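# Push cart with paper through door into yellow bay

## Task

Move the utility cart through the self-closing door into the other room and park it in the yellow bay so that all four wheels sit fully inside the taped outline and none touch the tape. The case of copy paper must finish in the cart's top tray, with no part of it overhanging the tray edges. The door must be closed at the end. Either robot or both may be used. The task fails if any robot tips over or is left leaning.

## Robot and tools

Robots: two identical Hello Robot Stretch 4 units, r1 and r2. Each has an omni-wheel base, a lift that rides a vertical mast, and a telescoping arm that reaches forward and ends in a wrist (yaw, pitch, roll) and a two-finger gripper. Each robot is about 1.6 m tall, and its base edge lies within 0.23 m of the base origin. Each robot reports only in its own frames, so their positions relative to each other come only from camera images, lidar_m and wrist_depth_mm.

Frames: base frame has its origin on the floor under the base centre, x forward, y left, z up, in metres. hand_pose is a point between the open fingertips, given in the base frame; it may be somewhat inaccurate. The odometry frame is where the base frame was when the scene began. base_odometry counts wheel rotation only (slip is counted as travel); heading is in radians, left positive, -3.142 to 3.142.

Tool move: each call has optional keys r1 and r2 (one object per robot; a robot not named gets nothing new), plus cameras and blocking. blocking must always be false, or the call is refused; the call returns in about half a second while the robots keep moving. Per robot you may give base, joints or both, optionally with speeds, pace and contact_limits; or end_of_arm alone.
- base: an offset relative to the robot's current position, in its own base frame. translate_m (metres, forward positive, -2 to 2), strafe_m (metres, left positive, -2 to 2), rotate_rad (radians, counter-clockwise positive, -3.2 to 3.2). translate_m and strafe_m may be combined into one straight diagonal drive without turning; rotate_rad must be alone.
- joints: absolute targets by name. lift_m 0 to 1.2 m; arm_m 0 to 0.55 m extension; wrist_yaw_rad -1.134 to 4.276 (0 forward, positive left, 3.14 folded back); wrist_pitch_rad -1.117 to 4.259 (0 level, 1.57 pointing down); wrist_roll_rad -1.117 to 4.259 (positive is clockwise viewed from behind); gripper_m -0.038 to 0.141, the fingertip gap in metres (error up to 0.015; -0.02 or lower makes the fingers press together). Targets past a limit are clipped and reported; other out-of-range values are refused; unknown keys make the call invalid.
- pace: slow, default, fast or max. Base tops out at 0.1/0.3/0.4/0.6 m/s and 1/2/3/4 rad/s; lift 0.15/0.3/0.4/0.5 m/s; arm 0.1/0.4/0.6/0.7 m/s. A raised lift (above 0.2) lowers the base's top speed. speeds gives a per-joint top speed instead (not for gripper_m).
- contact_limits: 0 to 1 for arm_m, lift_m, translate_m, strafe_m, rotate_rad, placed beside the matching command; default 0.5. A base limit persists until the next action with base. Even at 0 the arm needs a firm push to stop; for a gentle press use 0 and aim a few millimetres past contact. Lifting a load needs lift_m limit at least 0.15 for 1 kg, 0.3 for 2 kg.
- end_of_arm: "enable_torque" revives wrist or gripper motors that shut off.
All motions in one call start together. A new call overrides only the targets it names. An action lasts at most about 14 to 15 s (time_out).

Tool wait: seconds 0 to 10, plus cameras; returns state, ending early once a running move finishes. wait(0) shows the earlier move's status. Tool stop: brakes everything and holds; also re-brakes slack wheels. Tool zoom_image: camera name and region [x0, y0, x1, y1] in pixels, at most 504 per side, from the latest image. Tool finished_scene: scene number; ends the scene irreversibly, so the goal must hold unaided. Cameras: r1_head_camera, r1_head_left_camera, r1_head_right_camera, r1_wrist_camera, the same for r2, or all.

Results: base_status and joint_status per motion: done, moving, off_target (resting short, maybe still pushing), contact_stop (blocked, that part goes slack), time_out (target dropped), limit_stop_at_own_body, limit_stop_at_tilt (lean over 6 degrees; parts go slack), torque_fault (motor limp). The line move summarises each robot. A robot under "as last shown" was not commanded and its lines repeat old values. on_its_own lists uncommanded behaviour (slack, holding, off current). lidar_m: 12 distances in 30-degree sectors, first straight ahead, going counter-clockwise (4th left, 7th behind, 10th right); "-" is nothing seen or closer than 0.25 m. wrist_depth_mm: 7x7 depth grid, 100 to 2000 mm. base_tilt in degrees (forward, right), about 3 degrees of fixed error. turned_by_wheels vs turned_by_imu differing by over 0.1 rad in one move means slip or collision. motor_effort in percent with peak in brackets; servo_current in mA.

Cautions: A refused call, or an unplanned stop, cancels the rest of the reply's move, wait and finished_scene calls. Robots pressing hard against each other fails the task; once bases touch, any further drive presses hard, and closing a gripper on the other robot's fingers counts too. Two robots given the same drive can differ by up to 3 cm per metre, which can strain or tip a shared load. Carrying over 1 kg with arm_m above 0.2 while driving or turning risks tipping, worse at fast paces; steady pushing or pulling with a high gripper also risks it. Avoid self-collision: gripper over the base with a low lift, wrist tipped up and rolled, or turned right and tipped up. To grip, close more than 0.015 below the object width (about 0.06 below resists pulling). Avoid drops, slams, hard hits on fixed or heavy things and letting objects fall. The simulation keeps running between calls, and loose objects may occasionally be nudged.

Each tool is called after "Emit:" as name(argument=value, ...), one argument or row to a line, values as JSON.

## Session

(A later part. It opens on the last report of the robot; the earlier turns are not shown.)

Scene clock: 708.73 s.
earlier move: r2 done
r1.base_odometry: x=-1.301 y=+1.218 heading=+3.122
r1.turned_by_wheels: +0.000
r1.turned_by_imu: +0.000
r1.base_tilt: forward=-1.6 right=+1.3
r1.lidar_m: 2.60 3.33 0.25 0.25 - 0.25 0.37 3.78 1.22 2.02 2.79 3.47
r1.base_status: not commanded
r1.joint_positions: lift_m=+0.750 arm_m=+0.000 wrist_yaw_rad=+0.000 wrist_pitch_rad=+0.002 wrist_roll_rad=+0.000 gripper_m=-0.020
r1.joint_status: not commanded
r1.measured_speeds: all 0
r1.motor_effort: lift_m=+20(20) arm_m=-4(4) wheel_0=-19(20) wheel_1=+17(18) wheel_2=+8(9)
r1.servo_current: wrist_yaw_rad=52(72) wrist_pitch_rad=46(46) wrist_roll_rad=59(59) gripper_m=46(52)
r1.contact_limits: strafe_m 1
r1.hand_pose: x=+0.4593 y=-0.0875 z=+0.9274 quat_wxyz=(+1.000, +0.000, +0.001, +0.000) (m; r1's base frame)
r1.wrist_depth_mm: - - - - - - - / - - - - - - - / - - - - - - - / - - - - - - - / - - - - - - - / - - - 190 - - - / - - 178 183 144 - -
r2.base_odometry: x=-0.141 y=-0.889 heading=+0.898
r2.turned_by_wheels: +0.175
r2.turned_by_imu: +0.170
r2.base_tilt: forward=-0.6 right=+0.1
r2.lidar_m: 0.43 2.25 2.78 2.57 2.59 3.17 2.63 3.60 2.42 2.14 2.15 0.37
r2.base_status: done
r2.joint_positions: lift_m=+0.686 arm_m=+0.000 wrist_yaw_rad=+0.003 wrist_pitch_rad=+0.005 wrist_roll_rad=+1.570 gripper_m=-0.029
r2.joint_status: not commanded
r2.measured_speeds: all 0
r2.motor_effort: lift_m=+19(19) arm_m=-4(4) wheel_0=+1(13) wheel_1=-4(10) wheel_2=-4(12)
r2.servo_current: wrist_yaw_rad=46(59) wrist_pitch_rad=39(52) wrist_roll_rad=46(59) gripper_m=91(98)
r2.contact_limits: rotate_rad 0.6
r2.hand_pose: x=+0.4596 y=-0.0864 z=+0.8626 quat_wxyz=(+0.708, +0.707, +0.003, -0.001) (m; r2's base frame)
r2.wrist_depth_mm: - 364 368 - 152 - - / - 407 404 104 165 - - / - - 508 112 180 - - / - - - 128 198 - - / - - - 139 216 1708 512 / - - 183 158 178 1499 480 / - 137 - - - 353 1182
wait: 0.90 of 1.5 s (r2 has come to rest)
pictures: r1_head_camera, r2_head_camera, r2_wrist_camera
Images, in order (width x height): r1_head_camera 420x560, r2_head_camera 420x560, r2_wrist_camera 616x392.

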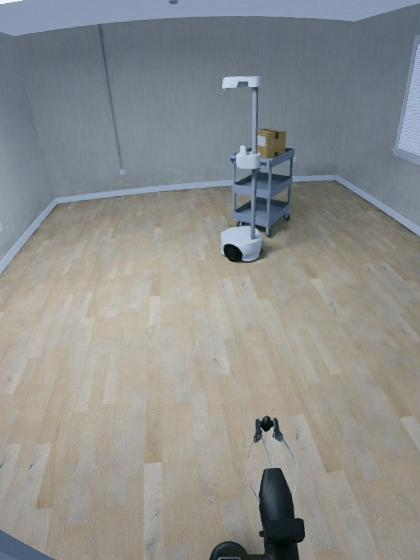

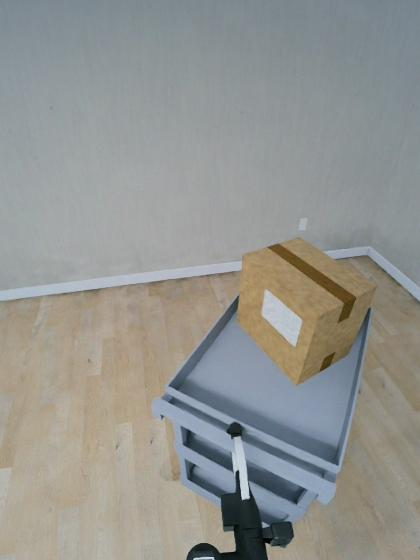

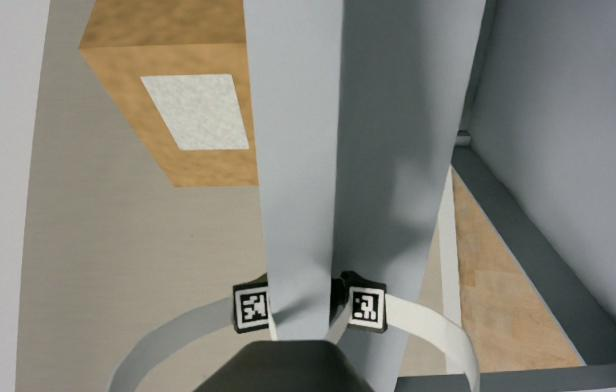

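Emit:
move(
  blocking=false,
  r2={"base":{"rotate_rad":0.25},"pace":"slow","contact_limits":{"rotate_rad":0.6}},
)

Emit:
wait(
  seconds=1.5,
)

Emit:
move(
  blocking=false,
  r2={"base":{"translate_m":-0.977,"strafe_m":0.267},"pace":"slow","contact_limits":{"translate_m":0.6}},
)

Emit:
wait(
  seconds=5,
  cameras=["r2_head_camera"],
)

Emit:
wait(
  seconds=6,
  cameras=["r2_head_camera","r2_wrist_camera","r1_head_camera"],
)

Scene clock: 725.40 s.
move: r2 moving
r1: as last shown
r1.base_tilt: forward=-1.5 right=+1.3
r1.lidar_m: 2.60 3.35 0.25 0.25 - 0.25 0.37 3.79 1.23 2.01 2.79 3.46
r1.motor_effort: lift_m=+20(20) arm_m=-4(4) wheel_0=-19(19) wheel_1=+17(18) wheel_2=+8(9)
r1.servo_current: wrist_yaw_rad=59(65) wrist_pitch_rad=39(46) wrist_roll_rad=59(59) gripper_m=46(46)
r1.contact_limits: strafe_m 1
r1.wrist_depth_mm: - - - - - - - / - - - - - - - / - - - - - - - / - - - - - - - / - - - - - - - / - - - 191 - - - / - - 178 184 143 - -
r2.base_odometry: x=-0.140 y=-0.889 heading=+1.022
r2.turned_by_wheels: +0.124
r2.turned_by_imu: +0.121
r2.base_tilt: forward=-0.7 right=+0.1
r2.lidar_m: 0.44 2.28 2.73 2.57 2.63 2.69 2.63 3.32 2.30 2.13 0.34 0.34
r2.base_status: rotate_rad moving
r2.joint_positions: lift_m=+0.686 arm_m=+0.000 wrist_yaw_rad=-0.009 wrist_pitch_rad=+0.005 wrist_roll_rad=+1.570 gripper_m=-0.029
r2.joint_status: not commanded
r2.measured_speeds: translate_m=+0.001 strafe_m=-0.002 rotate_rad=+0.491 lift_m=+0.000 arm_m=+0.000 wrist_yaw_rad=+0.000 wrist_pitch_rad=+0.000 wrist_roll_rad=+0.000
r2.motor_effort: lift_m=+19(19) arm_m=-4(4) wheel_0=-17(17) wheel_1=-8(9) wheel_2=-12(14)
r2.servo_current: wrist_yaw_rad=65(65) wrist_pitch_rad=52(52) wrist_roll_rad=46(59) gripper_m=91(98)
r2.contact_limits: rotate_rad 0.6
r2.hand_pose: x=+0.4585 y=-0.0902 z=+0.8626 quat_wxyz=(+0.707, +0.707, -0.001, -0.005) (m; r2's base frame)
r2.wrist_depth_mm: - 349 349 - 143 - - / - 452 433 - 160 - - / - - 564 103 178 - - / - - - 115 196 1576 - / - - - 134 217 1618 496 / - - 185 158 178 1464 455 / - - - - 347 345 359
pictures: none

Scene clock: 726.20 s.
earlier move: r2 done
r1.base_odometry: x=-1.301 y=+1.218 heading=+3.122
r1.turned_by_wheels: +0.000
r1.turned_by_imu: +0.000
r1.base_tilt: forward=-1.6 right=+1.3
r1.lidar_m: 2.59 3.34 0.25 0.25 - 0.25 0.37 3.81 1.19 2.02 2.78 3.45
r1.base_status: not commanded
r1.joint_positions: lift_m=+0.750 arm_m=+0.000 wrist_yaw_rad=+0.000 wrist_pitch_rad=+0.002 wrist_roll_rad=+0.000 gripper_m=-0.020
r1.joint_status: not commanded
r1.measured_speeds: all 0
r1.motor_effort: lift_m=+20(20) arm_m=-4(4) wheel_0=-18(20) wheel_1=+18(18) wheel_2=+8(9)
r1.servo_current: wrist_yaw_rad=65(65) wrist_pitch_rad=46(46) wrist_roll_rad=52(59) gripper_m=39(46)
r1.contact_limits: strafe_m 1
r1.hand_pose: x=+0.4593 y=-0.0875 z=+0.9274 quat_wxyz=(+1.000, +0.000, +0.001, +0.000) (m; r1's base frame)
r1.wrist_depth_mm: - - - - - - - / - - - - - - - / - - - - - - - / - - - - - - - / - - - - - - - / - - - 191 - - - / - - 178 183 143 - -
r2.base_odometry: x=-0.141 y=-0.889 heading=+1.147
r2.turned_by_wheels: +0.125
r2.turned_by_imu: +0.122
r2.base_tilt: forward=-0.7 right=+0.0
r2.lidar_m: 0.42 2.40 2.65 2.55 2.76 2.63 2.64 2.91 2.23 2.15 0.42 0.30
r2.base_status: done
r2.joint_positions: lift_m=+0.686 arm_m=+0.000 wrist_yaw_rad=+0.001 wrist_pitch_rad=+0.005 wrist_roll_rad=+1.570 gripper_m=-0.029
r2.joint_status: not commanded
r2.measured_speeds: all 0
r2.motor_effort: lift_m=+19(19) arm_m=-4(4) wheel_0=+1(17) wheel_1=-3(9) wheel_2=-4(14)
r2.servo_current: wrist_yaw_rad=39(72) wrist_pitch_rad=46(52) wrist_roll_rad=33(59) gripper_m=91(98)
r2.contact_limits: rotate_rad 0.6
r2.hand_pose: x=+0.4594 y=-0.0870 z=+0.8626 quat_wxyz=(+0.708, +0.707, +0.002, -0.001) (m; r2's base frame)
r2.wrist_depth_mm: - 382 - - - - - / - 496 - - - - - / - - - - - - - / - - - - - 521 496 / - - - - - 1576 462 / - - 186 122 176 1366 382 / - - - - - 1708 1182
wait: 0.80 of 1.5 s (r2 has come to rest)
pictures: none

Scene clock: 726.70 s.
move: r2 moving
r1: as last shown
r1.lidar_m: 2.57 3.34 0.25 0.25 - 0.25 0.36 3.78 1.20 2.05 2.79 3.43
r1.motor_effort: lift_m=+20(20) arm_m=-4(4) wheel_0=-19(19) wheel_1=+17(18) wheel_2=+8(9)
r1.servo_current: wrist_yaw_rad=46(65) wrist_pitch_rad=39(52) wrist_roll_rad=46(59) gripper_m=39(52)
r1.contact_limits: strafe_m 1
r1.wrist_depth_mm: - - - - - - - / - - - - - - - / - - - - - - - / - - - - - - - / - - - - - - - / - - - 191 - - - / - - 177 183 144 - -
r2.base_odometry: x=-0.149 y=-0.898 heading=+1.147
r2.turned_by_wheels: +0.000
r2.turned_by_imu: +0.000
r2.base_tilt: forward=-0.7 right=+0.1
r2.lidar_m: 0.46 2.40 2.62 2.58 2.73 2.62 2.64 2.88 2.21 2.13 0.39 0.32
r2.base_status: translate_m moving; strafe_m moving
r2.joint_positions: lift_m=+0.686 arm_m=+0.000 wrist_yaw_rad=+0.001 wrist_pitch_rad=+0.005 wrist_roll_rad=+1.570 gripper_m=-0.029
r2.joint_status: not commanded
r2.measured_speeds: translate_m=-0.050 strafe_m=+0.013 rotate_rad=+0.001 lift_m=+0.000 arm_m=+0.000 wrist_yaw_rad=+0.000 wrist_pitch_rad=+0.000 wrist_roll_rad=+0.000
r2.motor_effort: lift_m=+19(19) arm_m=-4(5) wheel_0=-9(13) wheel_1=-5(7) wheel_2=+11(12)
r2.servo_current: wrist_yaw_rad=46(52) wrist_pitch_rad=46(52) wrist_roll_rad=59(59) gripper_m=85(98)
r2.contact_limits: translate_m 0.6
r2.hand_pose: x=+0.4594 y=-0.0870 z=+0.8626 quat_wxyz=(+0.708, +0.707, +0.002, -0.001) (m; r2's base frame)
r2.wrist_depth_mm: - 397 - - - 110 - / - 477 512 - - - - / - - - - - - - / - - - - 175 1397 508 / - - - - 216 1576 462 / - - 187 132 177 1499 427 / - - - - - 1661 1160
pictures: none

Scene clock: 731.70 s.
earlier move: r2 moving
r1.base_odometry: x=-1.301 y=+1.218 heading=+3.122
r1.turned_by_wheels: +0.000
r1.turned_by_imu: +0.000
r1.base_tilt: forward=-1.6 right=+1.3
r1.lidar_m: 2.11 3.33 0.25 0.25 - 0.25 0.37 3.79 1.21 2.02 2.77 3.46
r1.base_status: not commanded
r1.joint_positions: lift_m=+0.750 arm_m=+0.000 wrist_yaw_rad=+0.000 wrist_pitch_rad=+0.002 wrist_roll_rad=+0.000 gripper_m=-0.020
r1.joint_status: not commanded
r1.measured_speeds: all 0
r1.motor_effort: lift_m=+20(20) arm_m=-4(4) wheel_0=-19(20) wheel_1=+18(18) wheel_2=+8(9)
r1.servo_current: wrist_yaw_rad=52(72) wrist_pitch_rad=39(52) wrist_roll_rad=65(72) gripper_m=46(52)
r1.contact_limits: strafe_m 1
r1.hand_pose: x=+0.4593 y=-0.0875 z=+0.9274 quat_wxyz=(+1.000, +0.000, +0.001, +0.000) (m; r1's base frame)
r1.wrist_depth_mm: - - - - - - - / - - - - - - - / - - - - - - - / - - - - - - - / - - - - - - - / - - - 191 - - - / - - 178 183 143 - -
r2.base_odometry: x=-0.460 y=-1.275 heading=+1.147
r2.turned_by_wheels: +0.000
r2.turned_by_imu: +0.001
r2.base_tilt: forward=-0.6 right=+0.1
r2.lidar_m: 0.36 0.39 2.52 2.47 2.66 2.09 2.15 3.02 2.34 2.26 2.40 0.44
r2.base_status: translate_m moving; strafe_m moving
r2.joint_positions: lift_m=+0.686 arm_m=+0.000 wrist_yaw_rad=+0.002 wrist_pitch_rad=+0.005 wrist_roll_rad=+1.570 gripper_m=-0.029
r2.joint_status: not commanded
r2.measured_speeds: translate_m=-0.096 strafe_m=+0.027 rotate_rad=-0.002 lift_m=+0.000 arm_m=+0.000 wrist_yaw_rad=+0.000 wrist_pitch_rad=+0.000 wrist_roll_rad=+0.000
r2.motor_effort: lift_m=+19(19) arm_m=-4(5) wheel_0=-5(13) wheel_1=-6(8) wheel_2=+10(12)
r2.servo_current: wrist_yaw_rad=39(59) wrist_pitch_rad=39(52) wrist_roll_rad=39(59) gripper_m=91(98)
r2.contact_limits: translate_m 0.6
r2.hand_pose: x=+0.4595 y=-0.0868 z=+0.8626 quat_wxyz=(+0.708, +0.707, +0.003, -0.001) (m; r2's base frame)
r2.wrist_depth_mm: - - - 187 252 1661 1138 / - - - 185 245 1661 492 / - - - 181 241 788 - / - - 477 178 237 842 - / - - 484 175 234 820 - / - - 186 171 178 809 - / - - 559 - 226 - -
wait: 5.00 s; no rest
pictures: r2_head_camera
Images, in order (width x height): r2_head_camera 420x560.

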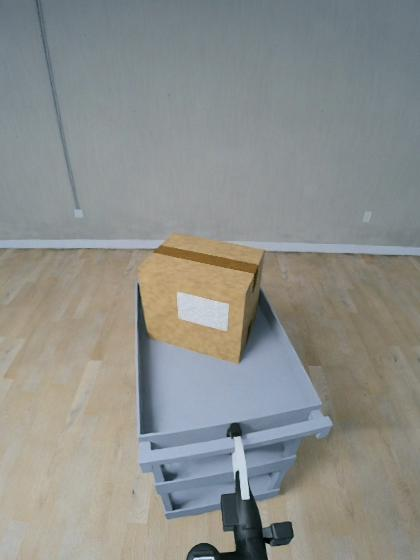

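Scene clock: 737.57 s.
earlier move: r2 done
r1.base_odometry: x=-1.301 y=+1.218 heading=+3.122
r1.turned_by_wheels: +0.000
r1.turned_by_imu: +0.000
r1.base_tilt: forward=-1.6 right=+1.3
r1.lidar_m: 1.57 3.33 0.25 0.25 - 0.25 0.34 3.80 1.19 2.03 2.77 3.46
r1.base_status: not commanded
r1.joint_positions: lift_m=+0.750 arm_m=+0.000 wrist_yaw_rad=+0.000 wrist_pitch_rad=+0.002 wrist_roll_rad=+0.000 gripper_m=-0.020
r1.joint_status: not commanded
r1.measured_speeds: all 0
r1.motor_effort: lift_m=+20(20) arm_m=-4(4) wheel_0=-19(20) wheel_1=+17(18) wheel_2=+8(9)
r1.servo_current: wrist_yaw_rad=59(72) wrist_pitch_rad=46(52) wrist_roll_rad=52(72) gripper_m=46(52)
r1.contact_limits: strafe_m 1
r1.hand_pose: x=+0.4593 y=-0.0875 z=+0.9274 quat_wxyz=(+1.000, +0.000, +0.001, +0.000) (m; r1's base frame)
r1.wrist_depth_mm: - - - - - - - / - - - - - - - / - - - - - - - / - - - 1708 - - - / - - - - - - - / - - - 190 - - - / - - 173 179 143 - -
r2.base_odometry: x=-0.785 y=-1.669 heading=+1.148
r2.turned_by_wheels: +0.000
r2.turned_by_imu: +0.003
r2.base_tilt: forward=-0.7 right=+0.0
r2.lidar_m: 0.25 0.26 2.43 2.36 2.53 1.61 1.36 2.74 2.43 2.36 2.50 0.47
r2.base_status: done
r2.joint_positions: lift_m=+0.686 arm_m=+0.000 wrist_yaw_rad=+0.005 wrist_pitch_rad=+0.005 wrist_roll_rad=+1.570 gripper_m=-0.029
r2.joint_status: not commanded
r2.measured_speeds: all 0
r2.motor_effort: lift_m=+19(19) arm_m=-4(5) wheel_0=-1(13) wheel_1=-5(8) wheel_2=+9(14)
r2.servo_current: wrist_yaw_rad=52(65) wrist_pitch_rad=52(52) wrist_roll_rad=52(65) gripper_m=91(104)
r2.contact_limits: translate_m 0.6
r2.hand_pose: x=+0.4598 y=-0.0860 z=+0.8626 quat_wxyz=(+0.708, +0.707, +0.004, +0.000) (m; r2's base frame)
r2.wrist_depth_mm: - - - - - 1661 1160 / - - - 325 - 1661 1160 / - - - 314 362 375 382 / - - - 212 296 1708 488 / - - - 186 251 1863 - / - - 186 165 179 691 - / - 427 424 - 202 - -
wait: 5.87 of 6 s (r2 has come to rest)
pictures: r1_head_camera, r2_head_camera, r2_wrist_camera
Images, in order (width x height): r1_head_camera 420x560, r2_head_camera 420x560, r2_wrist_camera 616x392.

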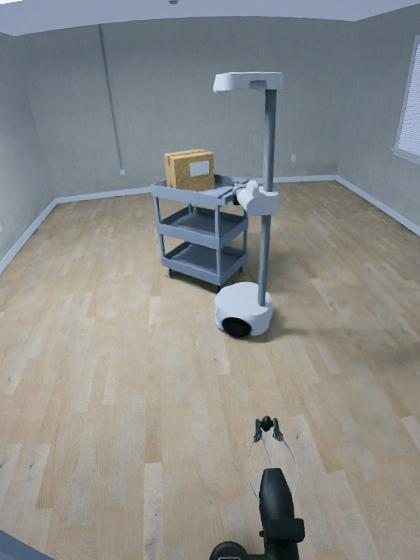

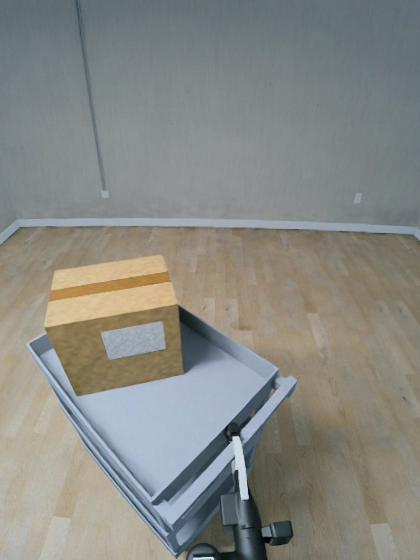

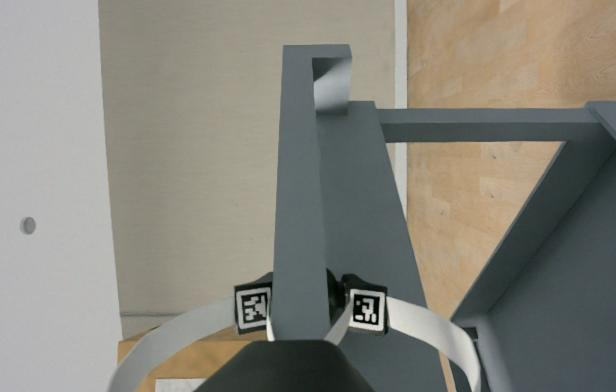

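Emit:
move(
  blocking=false,
  r2={"base":{"rotate_rad":-0.3},"pace":"slow","contact_limits":{"rotate_rad":0.6}},
)

Emit:
wait(
  seconds=1.3,
)

Emit:
move(
  blocking=false,
  r2={"base":{"rotate_rad":-0.3},"pace":"slow","contact_limits":{"rotate_rad":0.6}},
)

Emit:
wait(
  seconds=1.3,
)

Emit:
wait(
  seconds=0.2,
  cameras=["r2_head_camera","r1_head_camera"],
)

Scene clock: 790.60 s.
move: r2 moving
r1: as last shown
r1.lidar_m: 1.57 3.33 0.25 0.25 - 0.25 0.38 3.79 1.22 2.01 2.79 3.44
r1.motor_effort: lift_m=+20(20) arm_m=-4(4) wheel_0=-19(19) wheel_1=+17(18) wheel_2=+8(8)
r1.servo_current: wrist_yaw_rad=39(65) wrist_pitch_rad=33(46) wrist_roll_rad=59(59) gripper_m=39(52)
r1.contact_limits: strafe_m 1
r1.wrist_depth_mm: - - - - - - - / - - - - - - - / - - - - - - - / - - - 1863 - - - / - - - - - - - / - - - 191 - - - / - - 172 179 143 - -
r2.base_odometry: x=-0.785 y=-1.669 heading=+1.024
r2.turned_by_wheels: -0.123
r2.turned_by_imu: -0.119
r2.base_tilt: forward=-0.7 right=+0.1
r2.lidar_m: 0.25 0.26 2.51 2.36 2.46 1.70 1.61 2.65 2.51 2.37 2.43 0.53
r2.base_status: rotate_rad moving
r2.joint_positions: lift_m=+0.686 arm_m=+0.000 wrist_yaw_rad=+0.018 wrist_pitch_rad=+0.005 wrist_roll_rad=+1.570 gripper_m=-0.029
r2.joint_status: not commanded
r2.measured_speeds: translate_m=-0.001 strafe_m=-0.001 rotate_rad=-0.493 lift_m=+0.000 arm_m=+0.000 wrist_yaw_rad=+0.000 wrist_pitch_rad=+0.000 wrist_roll_rad=+0.000
r2.motor_effort: lift_m=+19(19) arm_m=-4(5) wheel_0=+19(19) wheel_1=+10(10) wheel_2=+19(20)
r2.servo_current: wrist_yaw_rad=104(111) wrist_pitch_rad=39(52) wrist_roll_rad=46(59) gripper_m=98(98)
r2.contact_limits: rotate_rad 0.6
r2.hand_pose: x=+0.4609 y=-0.0822 z=+0.8626 quat_wxyz=(+0.707, +0.707, +0.008, +0.004) (m; r2's base frame)
r2.wrist_depth_mm: - - - - - 1661 1138 / - - - 345 - 1661 1182 / - - - 340 379 389 389 / - - - 232 317 1708 480 / - - - 196 262 1661 530 / - - 187 165 179 661 - / - - 410 - 200 - -
pictures: none

Scene clock: 791.90 s.
earlier move: r2 moving
r1.base_odometry: x=-1.301 y=+1.218 heading=+3.122
r1.turned_by_wheels: +0.000
r1.turned_by_imu: +0.000
r1.base_tilt: forward=-1.6 right=+1.3
r1.lidar_m: 1.59 3.32 0.25 0.25 - 0.25 0.38 3.79 1.22 2.03 2.78 3.46
r1.base_status: not commanded
r1.joint_positions: lift_m=+0.750 arm_m=+0.000 wrist_yaw_rad=+0.000 wrist_pitch_rad=+0.002 wrist_roll_rad=+0.000 gripper_m=-0.020
r1.joint_status: not commanded
r1.measured_speeds: all 0
r1.motor_effort: lift_m=+20(20) arm_m=-4(4) wheel_0=-19(19) wheel_1=+17(18) wheel_2=+8(9)
r1.servo_current: wrist_yaw_rad=52(65) wrist_pitch_rad=46(46) wrist_roll_rad=52(65) gripper_m=46(52)
r1.contact_limits: strafe_m 1
r1.hand_pose: x=+0.4593 y=-0.0875 z=+0.9274 quat_wxyz=(+1.000, +0.000, +0.001, +0.000) (m; r1's base frame)
r1.wrist_depth_mm: - - - - - - - / - - - - - - - / - - - - - - - / - - - 1708 - - - / - - - - - - - / - - - 191 - - - / - - 178 180 143 - -
r2.base_odometry: x=-0.785 y=-1.670 heading=+0.849
r2.turned_by_wheels: -0.176
r2.turned_by_imu: -0.174
r2.base_tilt: forward=-0.7 right=+0.1
r2.lidar_m: 0.25 0.25 0.73 2.38 2.40 2.80 1.60 2.61 2.69 2.38 2.38 0.53
r2.base_status: rotate_rad moving
r2.joint_positions: lift_m=+0.686 arm_m=+0.000 wrist_yaw_rad=+0.005 wrist_pitch_rad=+0.005 wrist_roll_rad=+1.570 gripper_m=-0.029
r2.joint_status: not commanded
r2.measured_speeds: translate_m=+0.000 strafe_m=+0.000 rotate_rad=+0.000 lift_m=+0.000 arm_m=+0.000 wrist_yaw_rad=-0.018 wrist_pitch_rad=+0.000 wrist_roll_rad=+0.000
r2.motor_effort: lift_m=+19(19) arm_m=+6(6) wheel_0=+1(20) wheel_1=+5(20) wheel_2=+1(20)
r2.servo_current: wrist_yaw_rad=46(130) wrist_pitch_rad=46(52) wrist_roll_rad=52(59) gripper_m=91(98)
r2.contact_limits: rotate_rad 0.6
r2.hand_pose: x=+0.4596 y=-0.0860 z=+0.8626 quat_wxyz=(+0.707, +0.707, +0.004, +0.000) (m; r2's base frame)
r2.wrist_depth_mm: - - - - - 1618 1138 / - - - - - 1661 1160 / - - - 357 - 1661 1182 / - - - 255 389 1464 397 / - - - 201 286 1708 480 / - - - 160 180 1576 530 / - - - - 203 196 -
wait: 1.30 s; no rest
pictures: none

Scene clock: 792.40 s.
earlier move: r2 done
move: r2 moving
r1: as last shown
r1.base_tilt: forward=-1.5 right=+1.3
r1.lidar_m: 1.56 3.34 0.25 0.25 - 0.25 0.39 3.78 1.20 2.01 2.78 3.47
r1.motor_effort: lift_m=+20(20) arm_m=-4(4) wheel_0=-19(19) wheel_1=+17(18) wheel_2=+8(8)
r1.servo_current: wrist_yaw_rad=59(72) wrist_pitch_rad=39(46) wrist_roll_rad=59(59) gripper_m=39(46)
r1.contact_limits: strafe_m 1
r1.wrist_depth_mm: - - - - - - - / - - - - - - - / - - - - - - - / - - - 1464 - - - / - - - - - - - / - - - 191 - - - / - - 177 180 144 - -
r2.base_odometry: x=-0.785 y=-1.669 heading=+0.725
r2.turned_by_wheels: -0.124
r2.turned_by_imu: -0.119
r2.base_tilt: forward=-0.7 right=+0.0
r2.lidar_m: 0.25 0.25 0.55 2.41 2.36 2.64 1.60 2.63 2.86 2.39 2.35 0.65
r2.base_status: rotate_rad moving
r2.joint_positions: lift_m=+0.686 arm_m=+0.000 wrist_yaw_rad=+0.021 wrist_pitch_rad=+0.005 wrist_roll_rad=+1.570 gripper_m=-0.029
r2.joint_status: not commanded
r2.measured_speeds: translate_m=-0.001 strafe_m=-0.001 rotate_rad=-0.487 lift_m=+0.000 arm_m=+0.000 wrist_yaw_rad=+0.052 wrist_pitch_rad=+0.000 wrist_roll_rad=+0.000
r2.motor_effort: lift_m=+19(19) arm_m=+5(5) wheel_0=+17(18) wheel_1=+12(12) wheel_2=+16(16)
r2.servo_current: wrist_yaw_rad=117(117) wrist_pitch_rad=46(52) wrist_roll_rad=52(65) gripper_m=91(98)
r2.contact_limits: rotate_rad 0.6
r2.hand_pose: x=+0.4609 y=-0.0815 z=+0.8626 quat_wxyz=(+0.707, +0.707, +0.009, +0.005) (m; r2's base frame)
r2.wrist_depth_mm: - - - - - 1661 1160 / - - - - - 1708 1182 / - - - 377 - 1708 1182 / - - - 347 397 399 404 / - - - 205 301 1708 480 / - - - 167 180 1576 508 / - - 174 - 208 - -
pictures: none

Scene clock: 793.70 s.
earlier move: r2 moving
r1.base_odometry: x=-1.301 y=+1.218 heading=+3.122
r1.turned_by_wheels: +0.000
r1.turned_by_imu: +0.000
r1.base_tilt: forward=-1.6 right=+1.3
r1.lidar_m: 1.58 3.32 0.25 0.25 - 0.25 0.39 3.78 1.23 2.03 2.80 3.47
r1.base_status: not commanded
r1.joint_positions: lift_m=+0.750 arm_m=+0.000 wrist_yaw_rad=+0.000 wrist_pitch_rad=+0.002 wrist_roll_rad=+0.000 gripper_m=-0.020
r1.joint_status: not commanded
r1.measured_speeds: all 0
r1.motor_effort: lift_m=+20(20) arm_m=-4(4) wheel_0=-19(19) wheel_1=+17(18) wheel_2=+9(9)
r1.servo_current: wrist_yaw_rad=52(72) wrist_pitch_rad=33(52) wrist_roll_rad=39(59) gripper_m=46(46)
r1.contact_limits: strafe_m 1
r1.hand_pose: x=+0.4593 y=-0.0875 z=+0.9274 quat_wxyz=(+1.000, +0.000, +0.001, +0.000) (m; r1's base frame)
r1.wrist_depth_mm: - - - - - - - / - - - - - - - / - - - - - - - / - - - 1430 - - - / - - - - - - - / - - - 191 - - - / - - 177 183 143 - -
r2.base_odometry: x=-0.785 y=-1.670 heading=+0.549
r2.turned_by_wheels: -0.176
r2.turned_by_imu: -0.170
r2.base_tilt: forward=-0.7 right=+0.1
r2.lidar_m: 0.31 0.29 3.34 2.50 2.36 2.48 1.65 1.32 2.68 2.46 2.36 0.48
r2.base_status: rotate_rad moving
r2.joint_positions: lift_m=+0.686 arm_m=+0.000 wrist_yaw_rad=+0.001 wrist_pitch_rad=+0.005 wrist_roll_rad=+1.570 gripper_m=-0.029
r2.joint_status: not commanded
r2.measured_speeds: translate_m=+0.000 strafe_m=+0.000 rotate_rad=+0.000 lift_m=+0.000 arm_m=+0.000 wrist_yaw_rad=+0.029 wrist_pitch_rad=+0.000 wrist_roll_rad=+0.000
r2.motor_effort: lift_m=+19(19) arm_m=+5(5) wheel_0=-2(22) wheel_1=+3(12) wheel_2=+1(17)
r2.servo_current: wrist_yaw_rad=52(163) wrist_pitch_rad=46(52) wrist_roll_rad=46(65) gripper_m=91(98)
r2.contact_limits: rotate_rad 0.6
r2.hand_pose: x=+0.4593 y=-0.0871 z=+0.8626 quat_wxyz=(+0.707, +0.707, +0.002, -0.001) (m; r2's base frame)
r2.wrist_depth_mm: - - - 289 - 1708 1138 / - - - 315 342 353 355 / - - - 286 303 1618 1160 / - - - 206 270 1756 525 / - - - 187 240 778 - / - - 186 166 178 - - / - - 442 - 211 - -
wait: 1.30 s; no rest
pictures: none

Scene clock: 793.90 s.
earlier move: r2 moving
r1.base_odometry: x=-1.301 y=+1.218 heading=+3.122
r1.turned_by_wheels: +0.000
r1.turned_by_imu: +0.000
r1.base_tilt: forward=-1.6 right=+1.3
r1.lidar_m: 1.59 3.31 0.25 0.25 - 0.25 0.36 3.78 1.20 2.05 2.80 3.47
r1.base_status: not commanded
r1.joint_positions: lift_m=+0.750 arm_m=+0.000 wrist_yaw_rad=+0.000 wrist_pitch_rad=+0.002 wrist_roll_rad=+0.000 gripper_m=-0.020
r1.joint_status: not commanded
r1.measured_speeds: all 0
r1.motor_effort: lift_m=+20(20) arm_m=-4(4) wheel_0=-19(19) wheel_1=+17(18) wheel_2=+8(9)
r1.servo_current: wrist_yaw_rad=39(72) wrist_pitch_rad=39(52) wrist_roll_rad=52(65) gripper_m=33(46)
r1.contact_limits: strafe_m 1
r1.hand_pose: x=+0.4593 y=-0.0875 z=+0.9274 quat_wxyz=(+1.000, +0.000, +0.001, +0.000) (m; r1's base frame)
r1.wrist_depth_mm: - - - - - - - / - - - - - - - / - - - - - - - / - - - 1397 - - - / - - - - - - - / - - - 191 - - - / - - 177 183 143 - -
r2.base_odometry: x=-0.785 y=-1.670 heading=+0.549
r2.turned_by_wheels: +0.000
r2.turned_by_imu: +0.000
r2.base_tilt: forward=-0.7 right=+0.1
r2.lidar_m: 0.31 0.28 3.35 2.48 2.36 2.48 1.64 1.35 2.67 2.47 2.35 0.49
r2.base_status: rotate_rad moving
r2.joint_positions: lift_m=+0.686 arm_m=+0.000 wrist_yaw_rad=+0.002 wrist_pitch_rad=+0.005 wrist_roll_rad=+1.570 gripper_m=-0.029
r2.joint_status: not commanded
r2.measured_speeds: all 0
r2.motor_effort: lift_m=+19(19) arm_m=+4(5) wheel_0=-7(22) wheel_1=+1(12) wheel_2=+1(17)
r2.servo_current: wrist_yaw_rad=46(163) wrist_pitch_rad=39(52) wrist_roll_rad=39(65) gripper_m=98(98)
r2.contact_limits: rotate_rad 0.6
r2.hand_pose: x=+0.4594 y=-0.0868 z=+0.8626 quat_wxyz=(+0.707, +0.707, +0.003, -0.001) (m; r2's base frame)
r2.wrist_depth_mm: - - - 278 - 1618 1138 / - - - 303 329 340 342 / - - - 276 293 1708 492 / - - - 202 264 1863 - / - - - 185 243 820 - / - 462 186 167 179 820 - / - - 452 - 213 - -
wait: 0.20 s; no rest
pictures: r1_head_camera, r2_head_camera
Images, in order (width x height): r1_head_camera 420x560, r2_head_camera 420x560.

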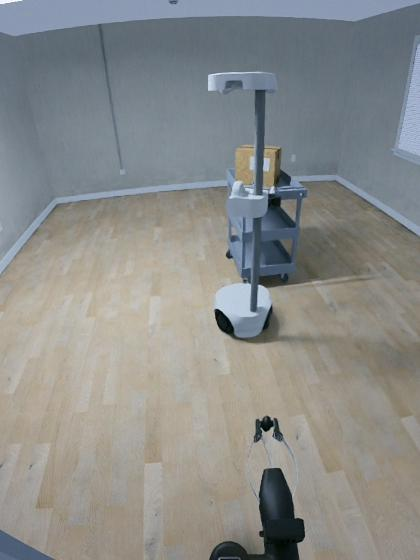

